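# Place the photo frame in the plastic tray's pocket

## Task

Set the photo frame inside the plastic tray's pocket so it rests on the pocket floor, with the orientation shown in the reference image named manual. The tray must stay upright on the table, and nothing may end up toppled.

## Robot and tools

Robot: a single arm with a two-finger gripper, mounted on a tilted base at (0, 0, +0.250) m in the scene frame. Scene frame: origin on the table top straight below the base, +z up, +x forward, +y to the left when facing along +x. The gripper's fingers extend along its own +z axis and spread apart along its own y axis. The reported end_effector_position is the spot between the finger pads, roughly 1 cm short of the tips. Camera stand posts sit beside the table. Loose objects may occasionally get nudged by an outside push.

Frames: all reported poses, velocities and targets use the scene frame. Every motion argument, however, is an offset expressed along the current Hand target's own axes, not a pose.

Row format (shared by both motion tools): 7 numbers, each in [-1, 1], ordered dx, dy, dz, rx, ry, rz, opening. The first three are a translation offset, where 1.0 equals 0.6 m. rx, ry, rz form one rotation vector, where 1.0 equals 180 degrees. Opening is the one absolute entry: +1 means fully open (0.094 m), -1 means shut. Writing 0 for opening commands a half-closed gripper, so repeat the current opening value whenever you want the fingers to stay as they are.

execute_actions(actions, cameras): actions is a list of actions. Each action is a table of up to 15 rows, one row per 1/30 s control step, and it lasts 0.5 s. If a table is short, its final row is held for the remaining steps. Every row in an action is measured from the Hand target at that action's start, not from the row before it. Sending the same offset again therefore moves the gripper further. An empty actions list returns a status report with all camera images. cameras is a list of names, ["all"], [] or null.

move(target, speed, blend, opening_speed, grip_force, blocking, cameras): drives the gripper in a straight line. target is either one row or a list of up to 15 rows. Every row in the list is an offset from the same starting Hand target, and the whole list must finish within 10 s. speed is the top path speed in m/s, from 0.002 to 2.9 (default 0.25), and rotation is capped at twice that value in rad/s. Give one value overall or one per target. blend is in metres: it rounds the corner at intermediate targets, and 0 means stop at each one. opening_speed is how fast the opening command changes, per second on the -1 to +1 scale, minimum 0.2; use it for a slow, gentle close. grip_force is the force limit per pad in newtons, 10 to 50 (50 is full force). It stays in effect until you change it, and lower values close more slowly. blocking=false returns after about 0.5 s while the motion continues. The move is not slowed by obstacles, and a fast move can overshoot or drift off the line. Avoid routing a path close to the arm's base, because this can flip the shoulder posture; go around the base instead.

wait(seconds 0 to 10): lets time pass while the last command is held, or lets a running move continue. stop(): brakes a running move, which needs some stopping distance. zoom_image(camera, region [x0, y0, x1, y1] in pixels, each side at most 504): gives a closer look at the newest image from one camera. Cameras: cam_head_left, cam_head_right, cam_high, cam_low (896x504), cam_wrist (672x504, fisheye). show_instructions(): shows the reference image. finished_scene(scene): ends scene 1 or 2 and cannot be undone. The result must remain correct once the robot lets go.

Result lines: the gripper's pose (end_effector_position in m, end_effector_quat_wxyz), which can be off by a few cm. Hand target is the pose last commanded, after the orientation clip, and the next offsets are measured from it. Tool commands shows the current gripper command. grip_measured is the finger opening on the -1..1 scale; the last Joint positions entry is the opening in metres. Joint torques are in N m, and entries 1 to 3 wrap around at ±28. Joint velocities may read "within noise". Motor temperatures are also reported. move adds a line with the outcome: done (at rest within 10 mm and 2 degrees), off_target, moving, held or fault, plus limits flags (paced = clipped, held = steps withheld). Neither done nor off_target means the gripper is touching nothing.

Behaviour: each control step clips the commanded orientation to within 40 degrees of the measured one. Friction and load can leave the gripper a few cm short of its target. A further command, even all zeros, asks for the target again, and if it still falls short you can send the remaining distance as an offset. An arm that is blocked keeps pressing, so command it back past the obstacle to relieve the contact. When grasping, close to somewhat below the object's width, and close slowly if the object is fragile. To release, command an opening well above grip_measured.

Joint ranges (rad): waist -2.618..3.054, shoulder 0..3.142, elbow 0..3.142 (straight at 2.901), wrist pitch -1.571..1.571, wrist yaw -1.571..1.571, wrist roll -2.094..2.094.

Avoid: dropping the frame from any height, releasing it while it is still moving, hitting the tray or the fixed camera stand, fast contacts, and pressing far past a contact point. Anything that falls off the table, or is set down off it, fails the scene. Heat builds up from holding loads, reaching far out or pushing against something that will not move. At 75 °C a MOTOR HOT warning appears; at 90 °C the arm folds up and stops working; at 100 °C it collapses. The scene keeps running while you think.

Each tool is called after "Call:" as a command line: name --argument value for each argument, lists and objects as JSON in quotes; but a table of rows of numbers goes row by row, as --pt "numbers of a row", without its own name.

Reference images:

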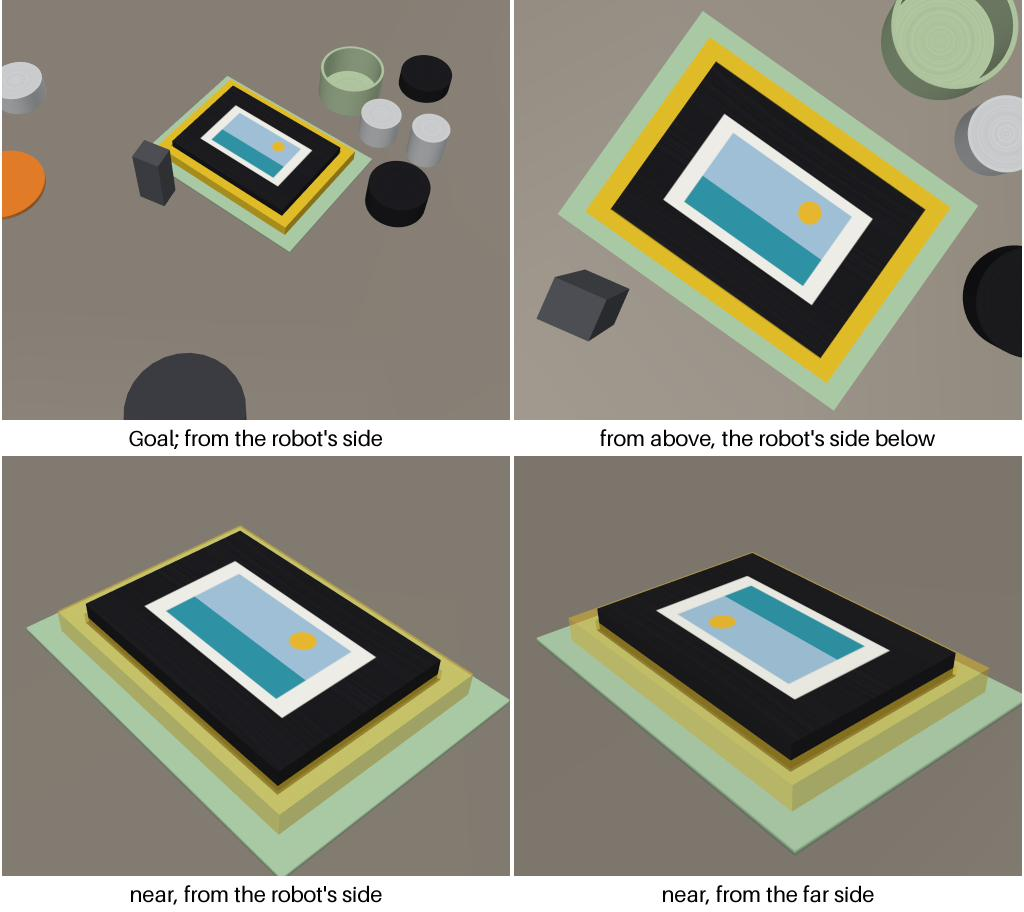

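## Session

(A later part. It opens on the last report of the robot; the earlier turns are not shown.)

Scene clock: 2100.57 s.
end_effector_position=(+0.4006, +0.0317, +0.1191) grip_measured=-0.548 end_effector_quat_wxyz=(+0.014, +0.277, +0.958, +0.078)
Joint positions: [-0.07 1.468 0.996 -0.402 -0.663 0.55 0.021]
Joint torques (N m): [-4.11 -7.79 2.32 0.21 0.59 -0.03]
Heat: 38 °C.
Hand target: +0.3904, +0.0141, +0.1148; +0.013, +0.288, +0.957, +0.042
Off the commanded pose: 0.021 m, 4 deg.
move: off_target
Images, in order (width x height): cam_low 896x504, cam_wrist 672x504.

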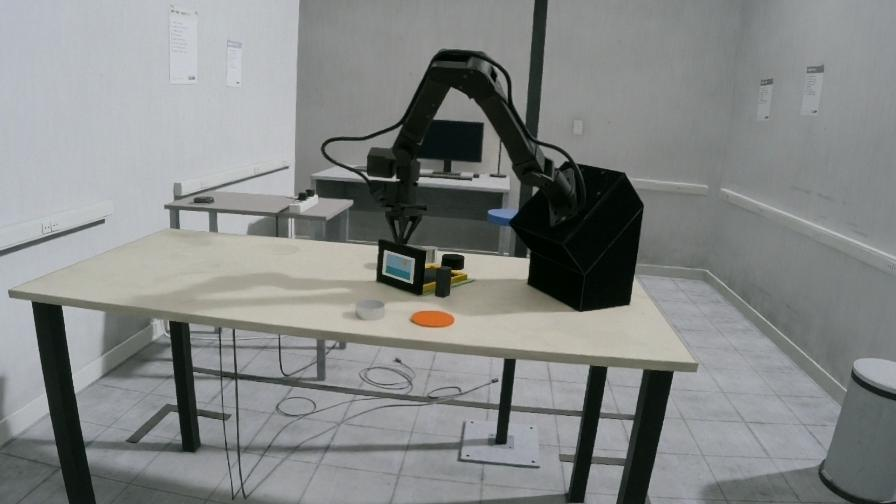

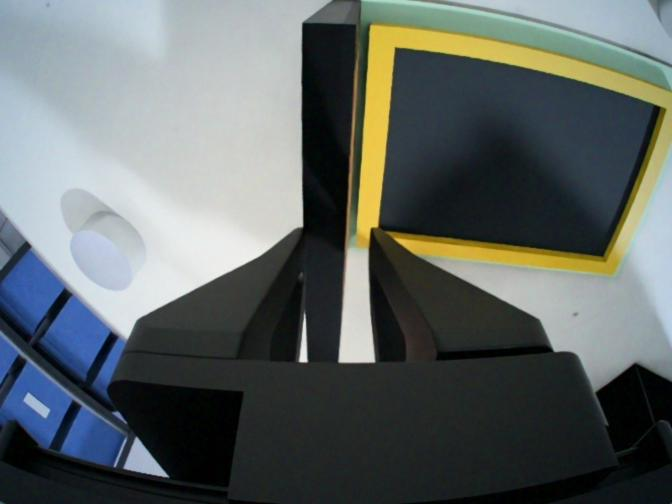

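Call:
move --target '[0, 0.0056, 0.0508, 0, 0, 0, -0.55]' --speed 0.03 --cameras '["cam_wrist", "cam_low"]'

Call:
zoom_image --camera "cam_low" --region '[340, 210, 460, 310]'

Scene clock: 2122.50 s.
end_effector_position=(+0.4156, +0.0521, +0.1154) grip_measured=-0.548 end_effector_quat_wxyz=(+0.033, +0.254, +0.960, +0.109)
Joint positions: [-0.025 1.468 0.992 -0.306 -0.683 0.586 0.021]
Joint torques (N m): [-2.48 -3.29 1.57 0.4 1.23 0.12]
Heat: 39 °C.
Hand target: +0.3938, +0.0191, +0.0848; +0.013, +0.288, +0.957, +0.042
Off the commanded pose: 0.050 m, 9 deg.
move: off_target
Images, in order (width x height): cam_low 896x504, cam_wrist 672x504.

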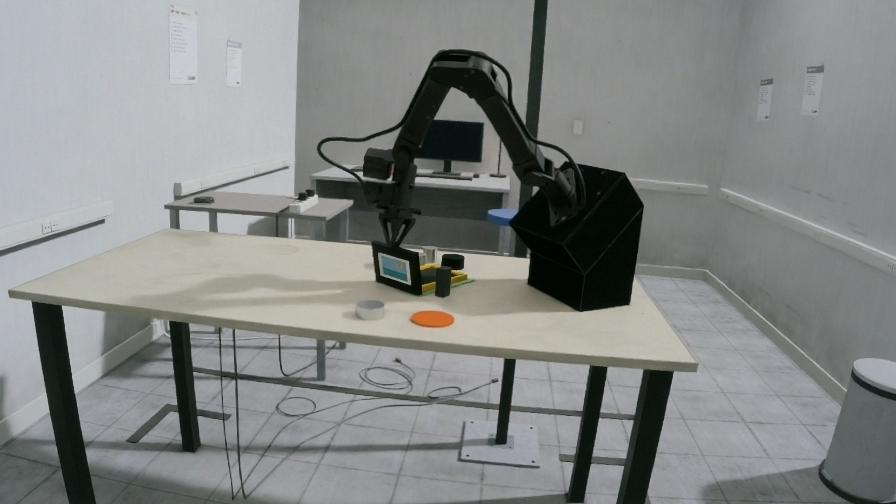

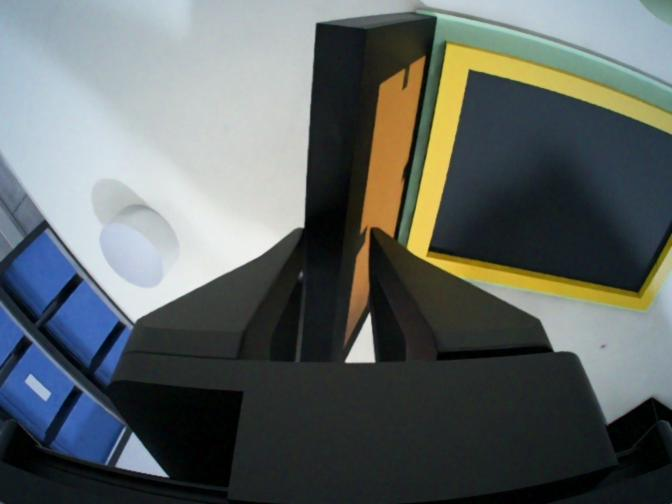

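Scaled by 4.200 from the camera's 896x504 image, which has a finer 1280x720 frame.

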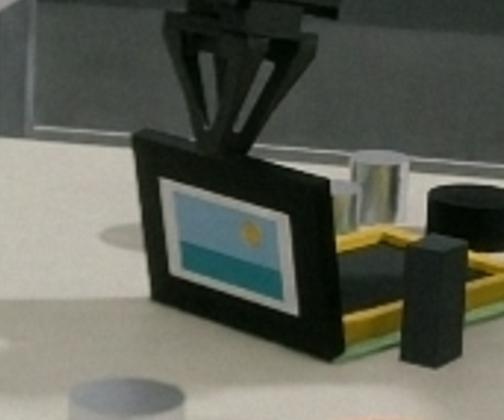

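Call:
move --pt "0.0023 0.0073 -0.0495 0 0 0 -0.55" --pt "0.0023 0.0073 -0.0495 0 0 0 -0.25" --pt "0.0023 0.0027 0.0033 0 0 0 -0.25" --speed '[0.04, 0.04, 0.05]' --cameras '["cam_wrist", "cam_low"]'

Call:
zoom_image --camera "cam_low" --region '[340, 210, 460, 310]'

Scene clock: 2152.43 s.
end_effector_position=(+0.4178, +0.0540, +0.1118) grip_measured=-0.251 end_effector_quat_wxyz=(+0.036, +0.251, +0.961, +0.109)
Joint positions: [-0.012 1.476 0.992 -0.285 -0.671 0.595 0.035]
Joint torques (N m): [-2.63 -3.78 1.37 0.3 1.19 0.13]
Heat: 37 °C.
Hand target: +0.3937, +0.0214, +0.0830; +0.013, +0.288, +0.957, +0.042
Off the commanded pose: 0.050 m, 9 deg.
move: off_target; target 2's new opening was sent with the hand 0.021 m and 5 deg from that target
Images, in order (width x height): cam_low 896x504, cam_wrist 672x504.

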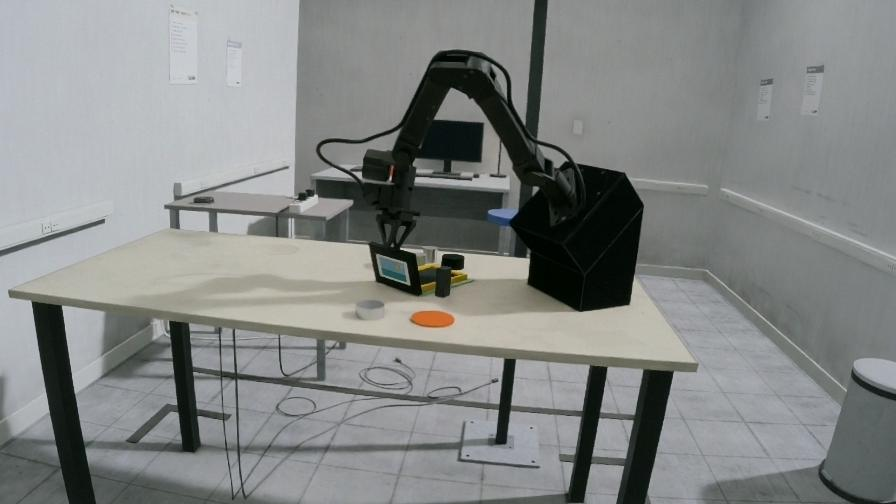

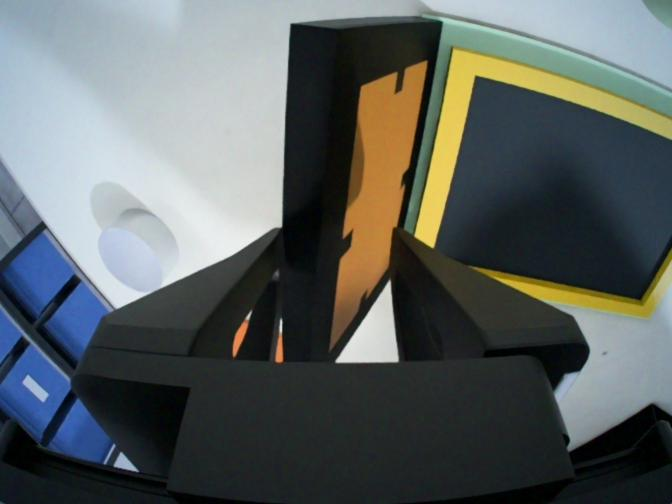

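Scaled by 4.200 from the camera's 896x504 image, which has a finer 1280x720 frame.

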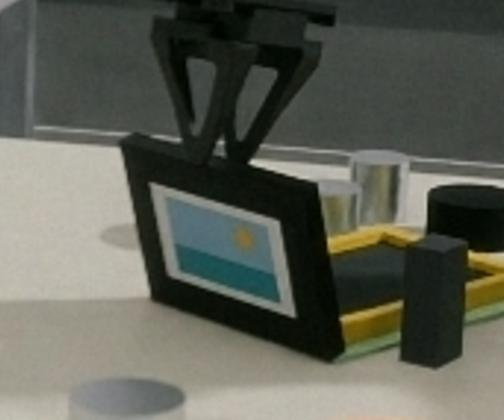

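Call:
move --pt "-0.0035 0.0412 -0.0407 0.0278 0 0 -0.25" --pt "-0.0035 0.0412 -0.0407 0.0278 0 0 -0.85" --speed '[0.04, 0.04]' --grip_force 25 --cameras '["cam_wrist", "cam_low"]'

Call:
zoom_image --camera "cam_low" --region '[340, 210, 460, 310]'

Scene clock: 2183.10 s.
end_effector_position=(+0.4170, +0.0541, +0.1183) grip_measured=-0.847 end_effector_quat_wxyz=(+0.007, +0.276, +0.960, +0.039)
Joint positions: [0.038 1.476 1.111 -0.497 -0.522 0.621 0.007]
Joint torques (N m): [-2.37 -7.19 3.85 0.11 0.77 0.1]
Heat: 35 °C.
Hand target: +0.4078, +0.0390, +0.1094; +0.000, +0.288, +0.958, +0.000
Off the commanded pose: 0.020 m, 5 deg.
grip_force (N): 25
move: off_target; target 2's new opening was sent with the hand 0.016 m and 5 deg from that target
Images, in order (width x height): cam_low 896x504, cam_wrist 672x504.

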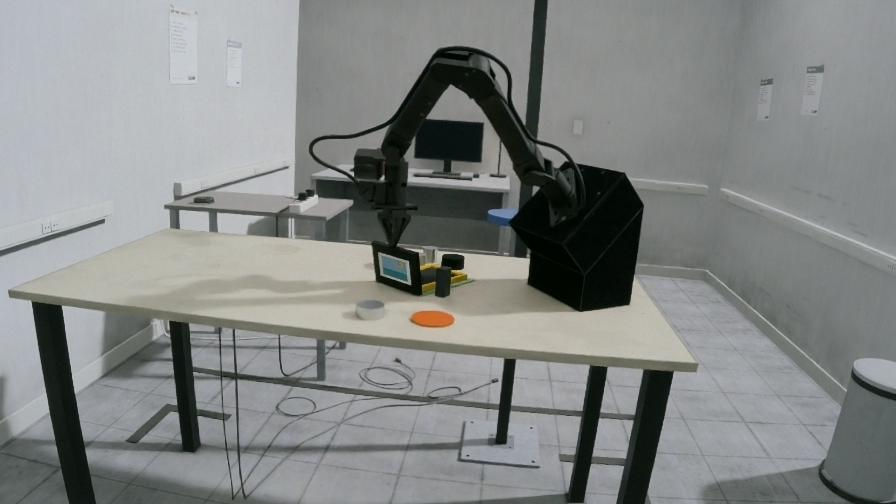

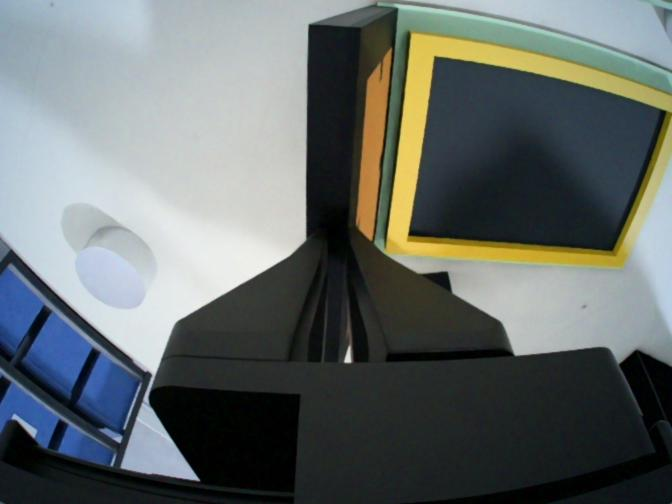

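Scaled by 4.200 from the camera's 896x504 image, which has a finer 1280x720 frame.

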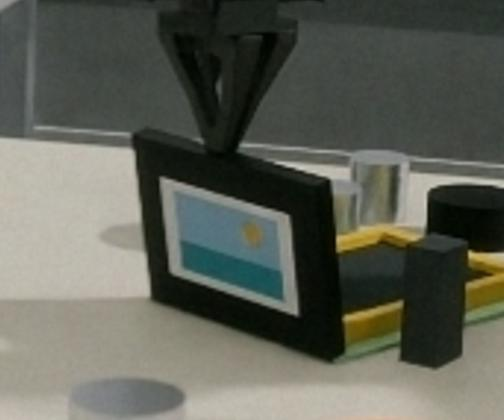

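Call:
move --target '[0, -0.025, -0.0075, 0, 0, 0, -0.85]' --speed 0.03 --cameras '["cam_wrist", "cam_low"]'

Call:
zoom_image --camera "cam_low" --region '[340, 210, 460, 310]'

Scene clock: 2260.70 s.
end_effector_position=(+0.4111, +0.0449, +0.1197) grip_measured=-0.848 end_effector_quat_wxyz=(+0.003, +0.279, +0.960, +0.034)
Joint positions: [0.011 1.474 1.096 -0.507 -0.534 0.598 0.007]
Joint torques (N m): [-3.9 -8.05 2.07 0.22 0.59 -0.06]
Heat: 35 °C.
Hand target: +0.3996, +0.0264, +0.1139; +0.000, +0.288, +0.958, +0.000
Off the commanded pose: 0.023 m, 4 deg.
grip_force (N): 25
move: off_target
Images, in order (width x height): cam_low 896x504, cam_wrist 672x504.

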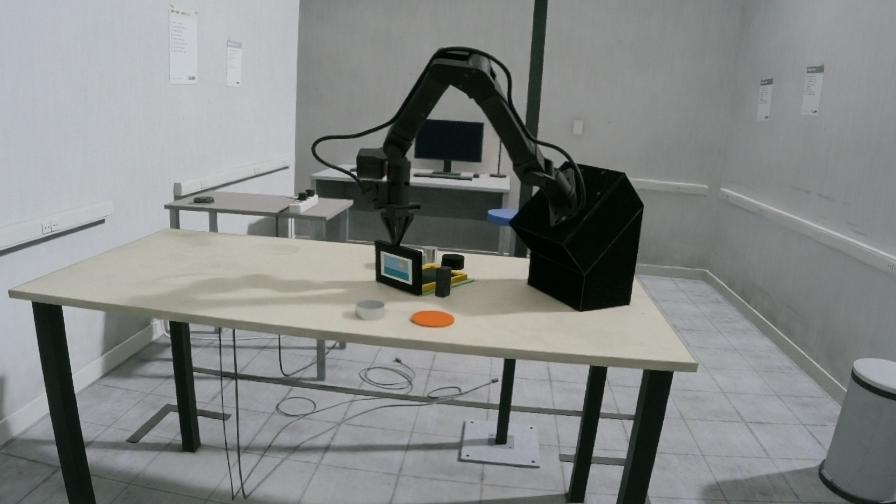

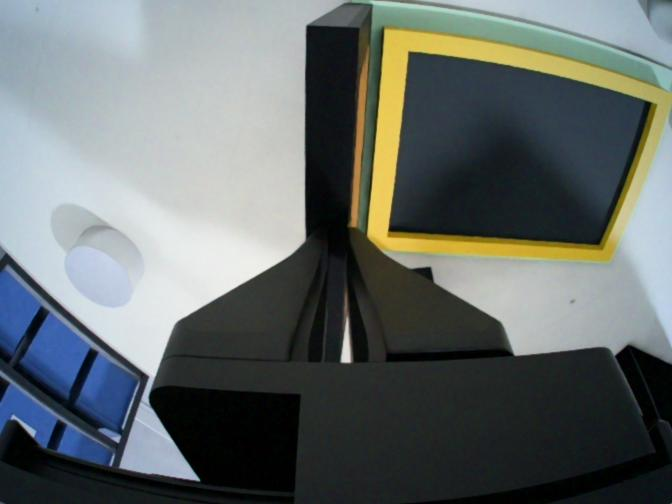

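Scaled by 4.200 from the camera's 896x504 image, which has a finer 1280x720 frame.

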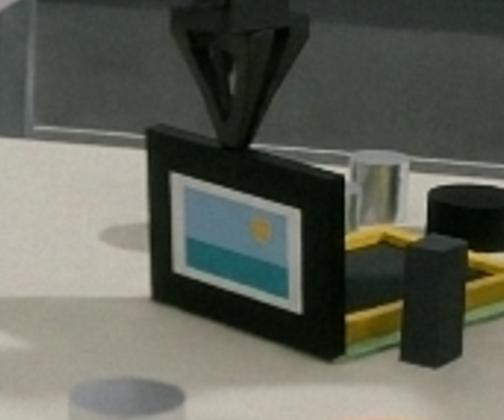

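Call:
move --pt "0 -0.0075 0 0 0 0 -0.85" --pt "0 -0.0075 0 0 0 0 0.3" --pt "0 -0.003 0.0565 0 0 0 0.3" --speed '[0.03, 0.03, 0.06]' --grip_force 50 --cameras '["cam_wrist", "cam_low"]'

Call:
zoom_image --camera "cam_low" --region '[340, 210, 460, 310]'

Scene clock: 2274.97 s.
end_effector_position=(+0.4230, +0.0575, +0.1049) grip_measured=+0.299 end_effector_quat_wxyz=(+0.025, +0.254, +0.965, +0.066)
Joint positions: [0.046 1.502 1.069 -0.368 -0.557 0.614 0.061]
Joint torques (N m): [-2.99 -4.55 1.8 0.13 1.13 0.14]
Heat: 37 °C.
Hand target: +0.3986, +0.0249, +0.0800; +0.000, +0.288, +0.958, +0.000
Off the commanded pose: 0.048 m, 9 deg.
move: off_target; target 2's new opening was sent with the hand 0.019 m and 3 deg from that target
Images, in order (width x height): cam_low 896x504, cam_wrist 672x504.

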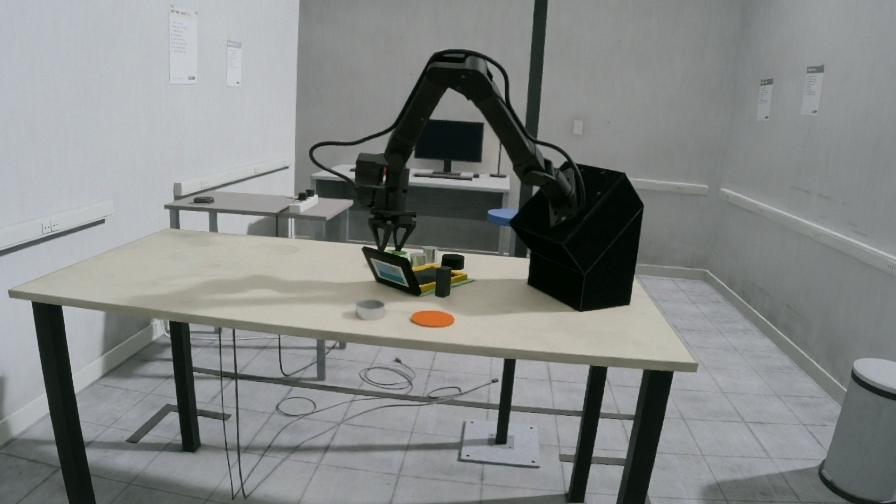

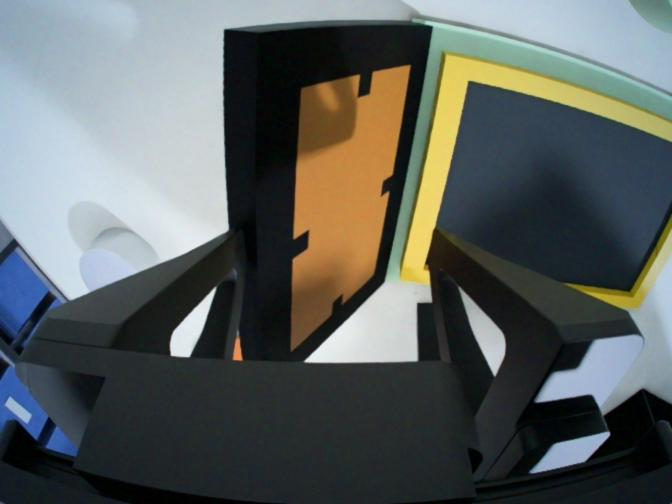

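Scaled by 4.200 from the camera's 896x504 image, which has a finer 1280x720 frame.

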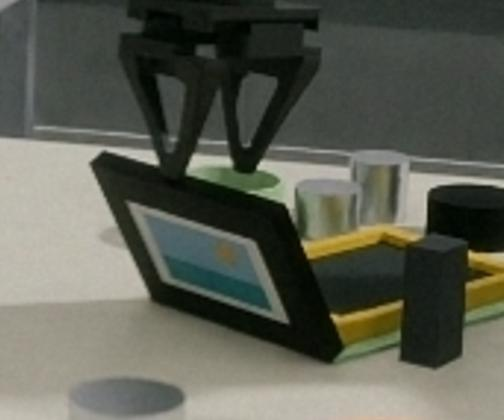

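Call:
move --pt "-0.0005 -0.0131 -0.0692 0 0 0 0.3" --pt "0.0033 -0.0324 -0.06 0 0 0 0.3" --speed '[0.04, 0.03]' --blend '[0.005, 0]' --cameras '["cam_wrist", "cam_low"]'

Call:
zoom_image --camera "cam_low" --region '[340, 210, 460, 310]'

Scene clock: 2418.57 s.
end_effector_position=(+0.3980, +0.0249, +0.1184) grip_measured=+0.299 end_effector_quat_wxyz=(+0.004, +0.279, +0.960, +0.031)
Joint positions: [-0.046 1.473 1.037 -0.478 -0.562 0.546 0.061]
Joint torques (N m): [-3.99 -8.35 1.94 0.15 0.54 -0.07]
Heat: 34 °C.
Hand target: +0.3862, +0.0098, +0.1160; +0.000, +0.288, +0.958, +0.000
Off the commanded pose: 0.019 m, 4 deg.
move: off_target
Images, in order (width x height): cam_low 896x504, cam_wrist 672x504.

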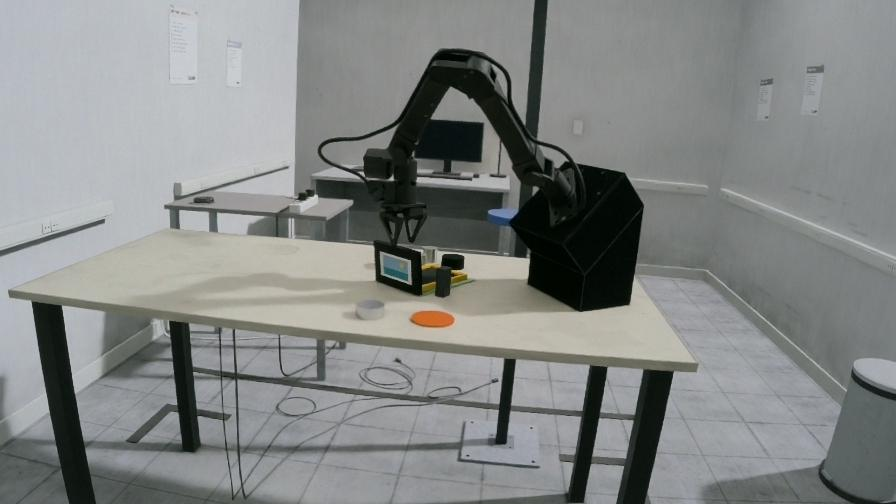

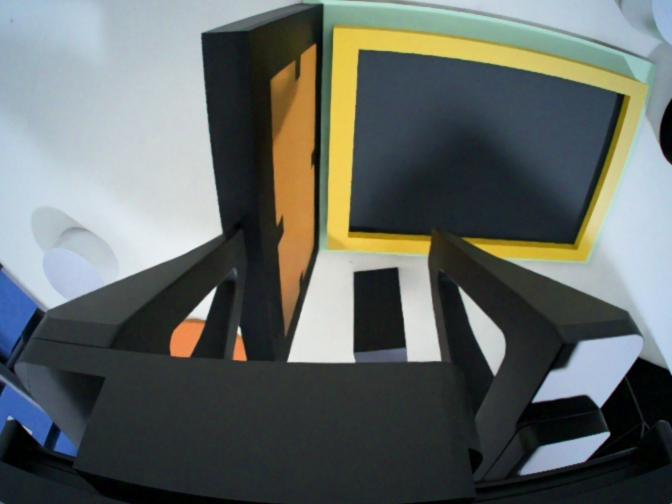

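Scaled by 4.200 from the camera's 896x504 image, which has a finer 1280x720 frame.

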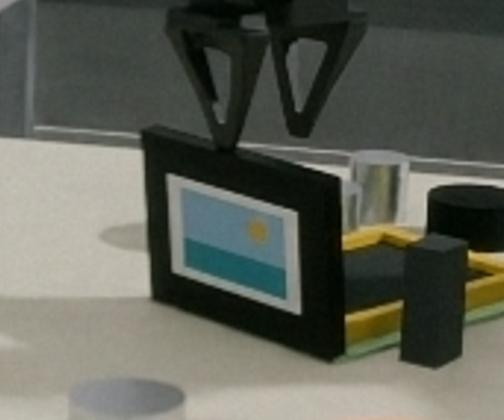

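Call:
move --pt "0 -0.01 0 0 0 0 0.3" --pt "0 0.01 -0.0017 0 0 0 0.3" --pt "0 0.01 -0.0817 0 0 0 0.3" --speed '[0.02, 0.02, 0.06]' --blend '[0, 0, 0]' --cameras '["cam_wrist", "cam_low"]'

Call:
zoom_image --camera "cam_low" --region '[340, 210, 460, 310]'

Scene clock: 2432.80 s.
end_effector_position=(+0.3815, +0.0140, +0.1508) grip_measured=+0.299 end_effector_quat_wxyz=(-0.015, +0.292, +0.956, -0.001)
Joint positions: [-0.112 1.398 1.062 -0.671 -0.545 0.478 0.061]
Joint torques (N m): [-4.67 -10.29 6.09 -0.1 -0.09 -0.03]
Heat: 36 °C.
Hand target: +0.3895, +0.0148, +0.1651; +0.000, +0.288, +0.958, +0.000
Off the commanded pose: 0.016 m, 2 deg.
move: off_target
Images, in order (width x height): cam_low 896x504, cam_wrist 672x504.

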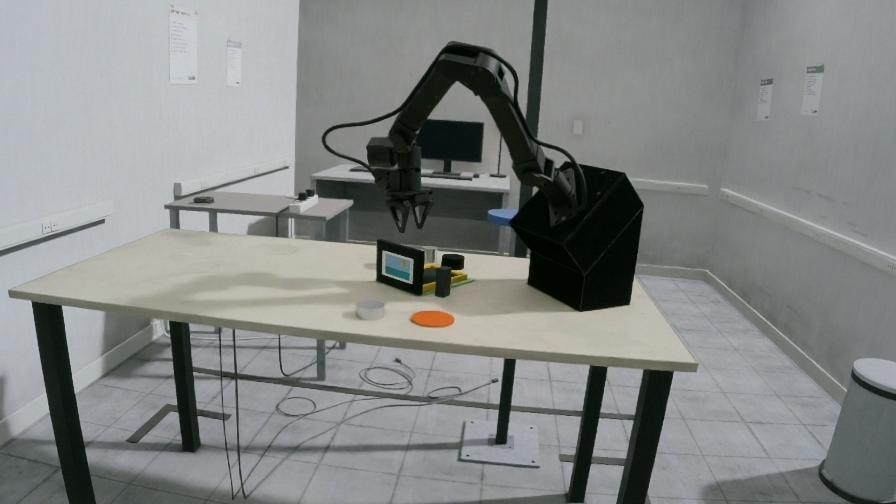

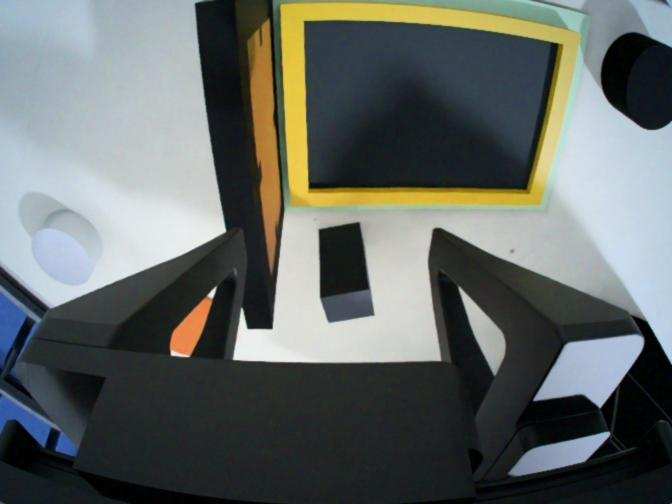

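Scaled by 4.200 from the camera's 896x504 image, which has a finer 1280x720 frame.

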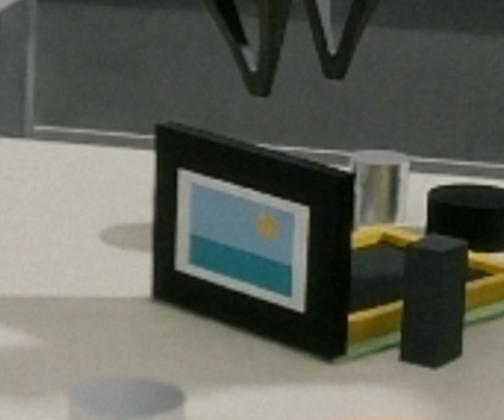

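Call:
move --target '[0.0023, 0.069, 0, 0, 0, 0, 1.0]' --speed 0.08 --cameras '["cam_wrist"]'

Scene clock: 2455.07 s.
end_effector_position=(+0.4067, +0.0456, +0.1557) grip_measured=+0.998 end_effector_quat_wxyz=(-0.007, +0.290, +0.957, +0.003)
Joint positions: [-0.016 1.398 1.164 -0.707 -0.497 0.574 0.094]
Joint torques (N m): [-2.11 -10.3 6.57 -0.07 0.13 0.11]
Heat: 37 °C.
Hand target: +0.4112, +0.0502, +0.1651; +0.000, +0.288, +0.958, +0.000
Off the commanded pose: 0.011 m, 1 deg.
move: off_target
Images, in order (width x height): cam_wrist 672x504.

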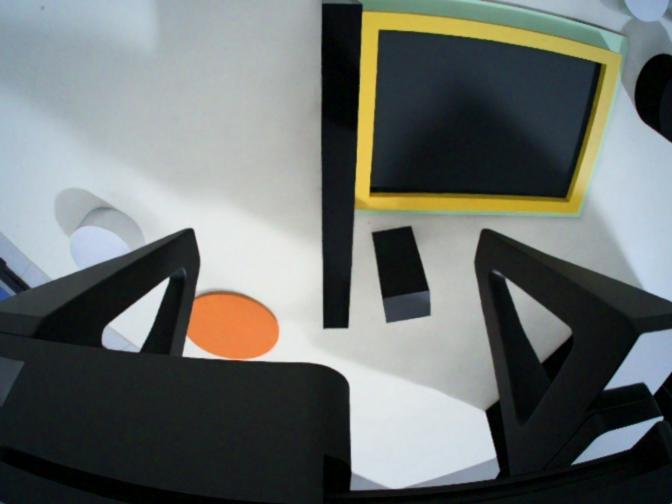

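Call:
move --pt "0 0 0.1385 0 0 0 1.0" --pt "0 0 0.1385 0 0 0 -0.82" --speed '[0.08, 0.05]' --opening_speed 0.6 --grip_force 30 --cameras '["cam_wrist", "cam_low"]'

Call:
zoom_image --camera "cam_low" --region '[340, 210, 460, 310]'

Scene clock: 2470.07 s.
end_effector_position=(+0.4199, +0.0551, +0.0923) grip_measured=-0.707 end_effector_quat_wxyz=(+0.014, +0.280, +0.960, +0.009)
Joint positions: [0.109 1.538 1.12 -0.428 -0.414 0.683 0.014]
Joint torques (N m): [-2.37 -7.25 3.36 0.3 0.1 0.11]
Heat: 37 °C.
Hand target: +0.4111, +0.0502, +0.0819; +0.000, +0.288, +0.958, +0.000
Off the commanded pose: 0.014 m, 2 deg.
grip_force (N): 30
move: off_target; target 2's new opening was sent with the hand 0.014 m and 2 deg from that target
Images, in order (width x height): cam_low 896x504, cam_wrist 672x504.

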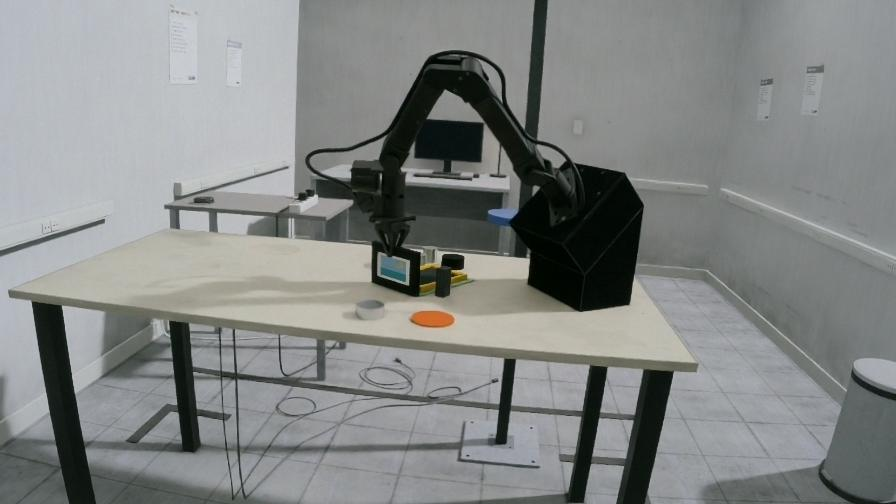

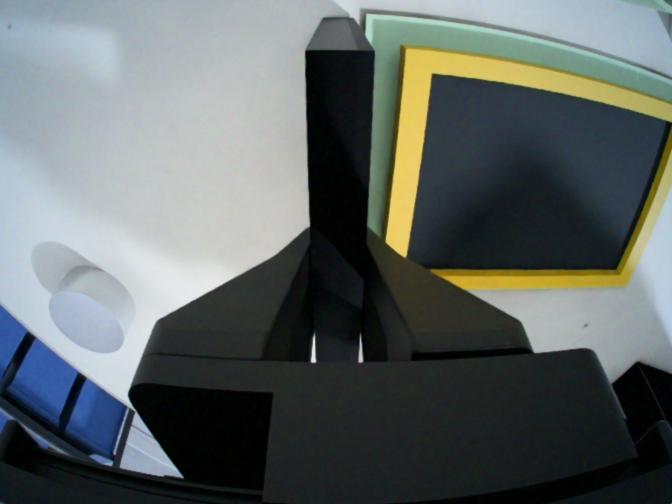

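Scaled by 4.200 from the camera's 896x504 image, which has a finer 1280x720 frame.

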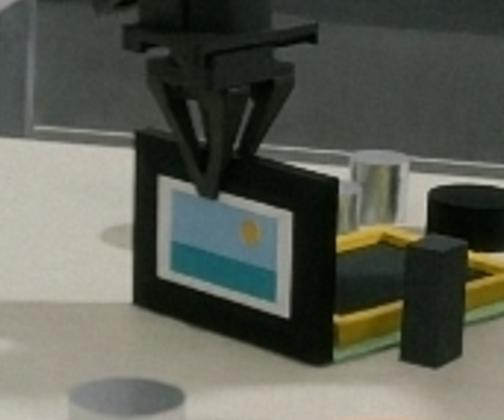

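Call:
move --pt "0 0 -0.05 0 0 0 -0.82" --pt "0 0 -0.24 0 0 0 -0.82" --speed '[0.05, 0.12]' --blend '[0.01, 0]' --cameras '["cam_wrist", "cam_low", "cam_high"]'

Call:
zoom_image --camera "cam_low" --region '[320, 170, 490, 320]'

Scene clock: 2551.33 s.
end_effector_position=(+0.4051, +0.0474, +0.2086) grip_measured=-0.708 end_effector_quat_wxyz=(-0.017, +0.293, +0.956, -0.001)
Joint positions: [-0.11 1.332 1.28 -0.96 -0.545 0.479 0.014]
Joint torques (N m): [-4.41 -10.76 7.39 -0.16 -0.08 -0.04]
Heat: 35 °C.
Hand target: +0.4111, +0.0501, +0.2259; +0.000, +0.288, +0.958, +0.000
Off the commanded pose: 0.019 m, 2 deg.
grip_force (N): 30
move: off_target
Images, in order (width x height): cam_high 896x504, cam_low 896x504, cam_wrist 672x504.

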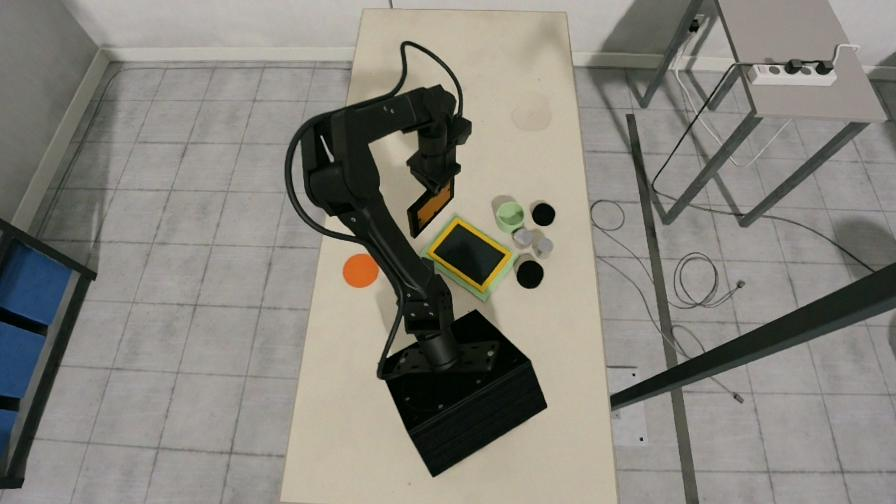

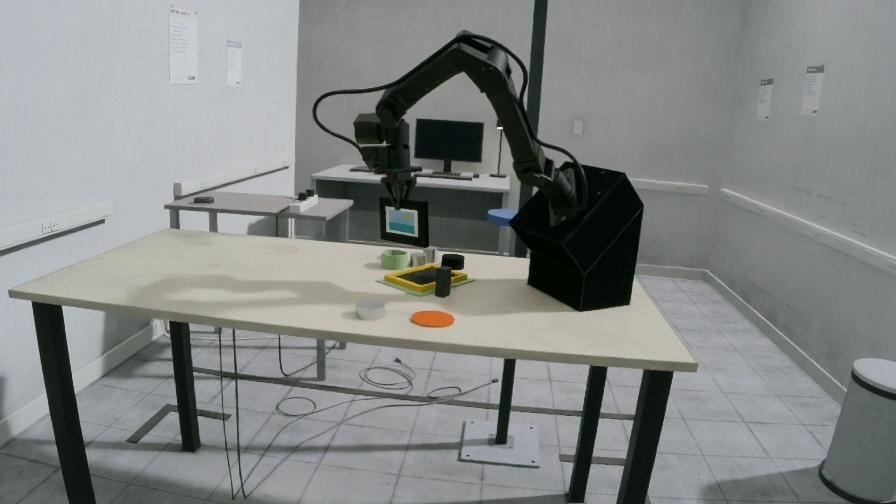

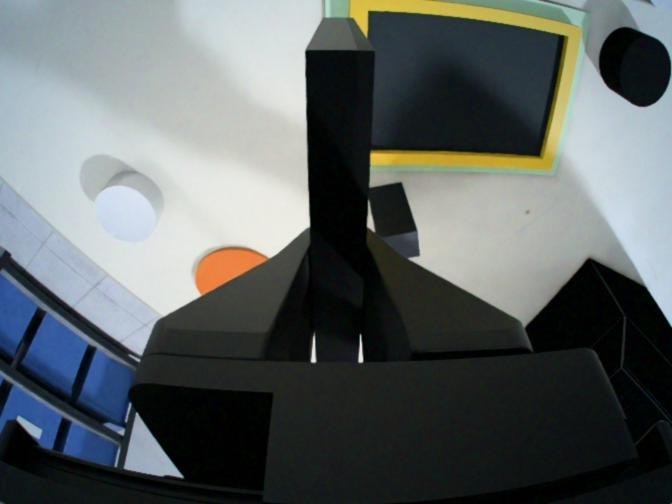

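Scaled by 2.965 from the camera's 896x504 image, which has a finer 1280x720 frame.

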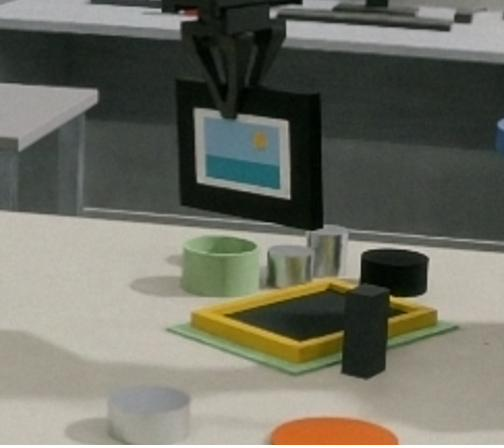

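Call:
move --target '[0.0738, -0.1687, 0.0765, 0, 0, -0.4972, -0.82]' --speed 0.2 --cameras '["all"]'

Scene clock: 2573.87 s.
end_effector_position=(+0.3161, -0.0094, +0.1733) grip_measured=-0.708 end_effector_quat_wxyz=(-0.012, -0.466, +0.885, +0.009)
Joint positions: [-0.286 1.23 0.824 -0.701 -0.629 -1.265 0.014]
Joint torques (N m): [-4.16 -7.77 3.52 0.15 -0.16 -0.08]
Heat: 37 °C.
Hand target: +0.3184, -0.0098, +0.1800; +0.000, -0.470, +0.883, +0.000
Off the commanded pose: 0.007 m, 2 deg.
grip_force (N): 30
move: done

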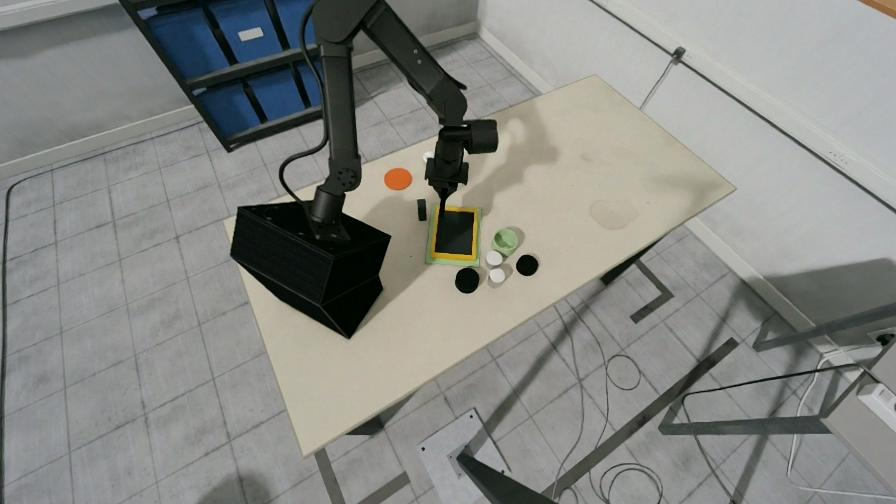

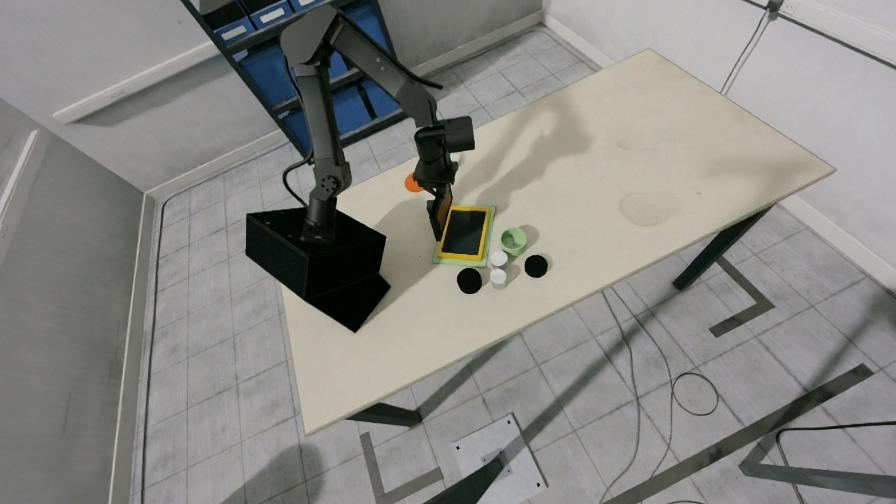

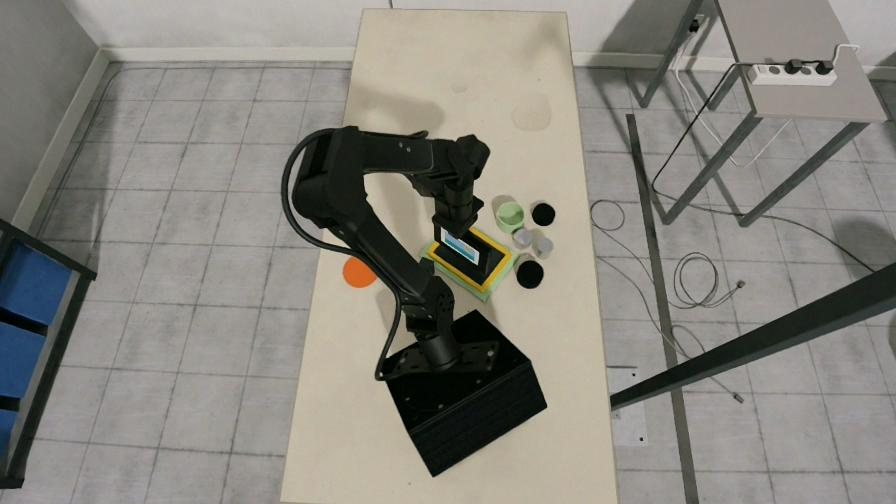

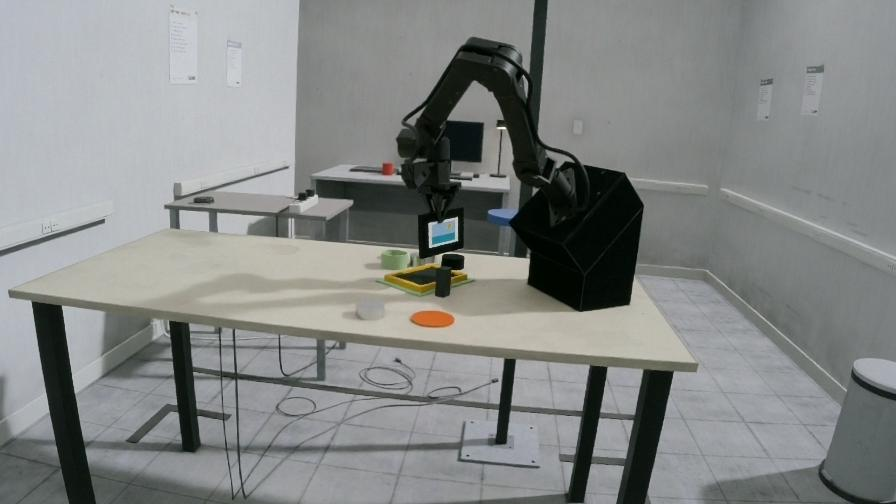

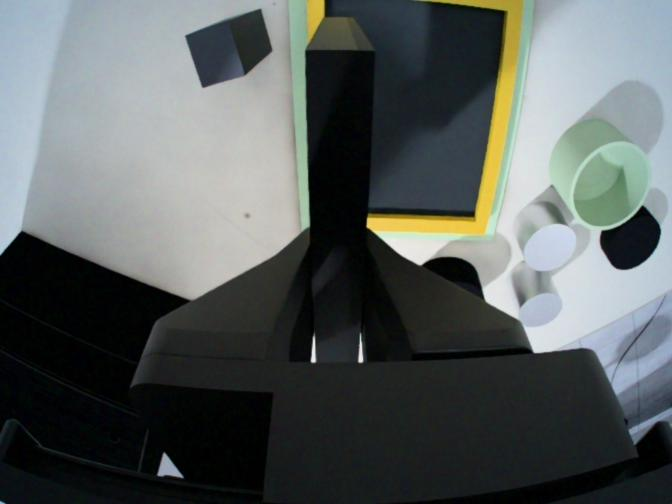

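Call:
move --target '[-0.012, 0, 0.1117, 0, 0, 0, -0.82]' --speed 0.08 --cameras '["cam_wrist", "cam_low"]'

Call:
zoom_image --camera "cam_wrist" --region '[250, 0, 560, 300]'

Call:
zoom_image --camera "cam_low" --region '[360, 200, 500, 320]'

Scene clock: 2637.97 s.
end_effector_position=(+0.3289, -0.0020, +0.1185) grip_measured=-0.708 end_effector_quat_wxyz=(+0.010, -0.477, +0.879, -0.004)
Joint positions: [-0.117 1.335 0.736 -0.35 -0.548 -1.083 0.014]
Joint torques (N m): [-2.06 -4.86 2.78 0.25 0.07 0.13]
Heat: 35 °C.
Hand target: +0.3224, -0.0039, +0.1130; +0.000, -0.470, +0.883, +0.000
Off the commanded pose: 0.009 m, 2 deg.
grip_force (N): 30
move: done
Images, in order (width x height): cam_low 896x504, cam_wrist 672x504.

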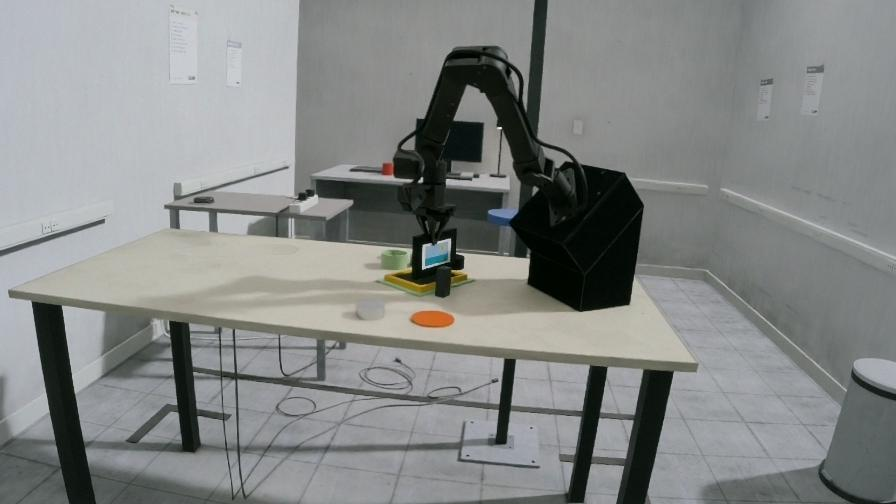

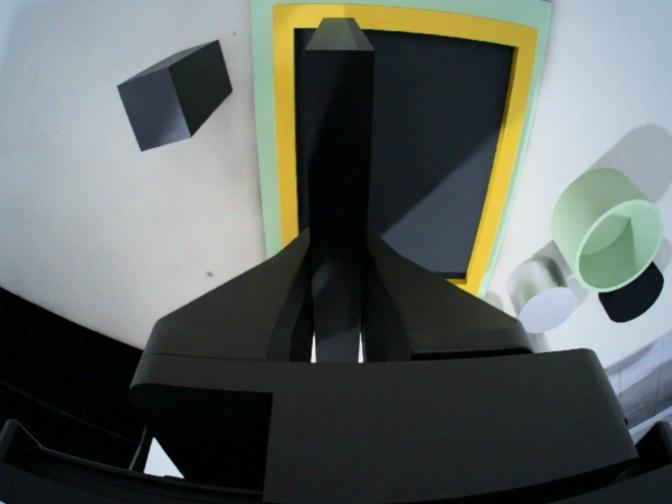

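Scaled by 1.626 from the camera's 672x504 image, which has a finer 960x720 frame.

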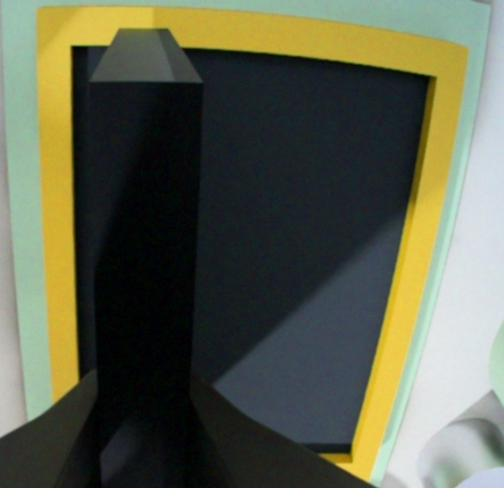

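Scaled by 3.600 from the camera's 896x504 image, which has a finer 1280x720 frame.

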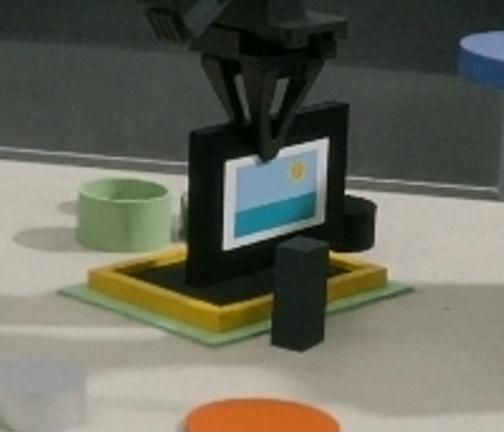

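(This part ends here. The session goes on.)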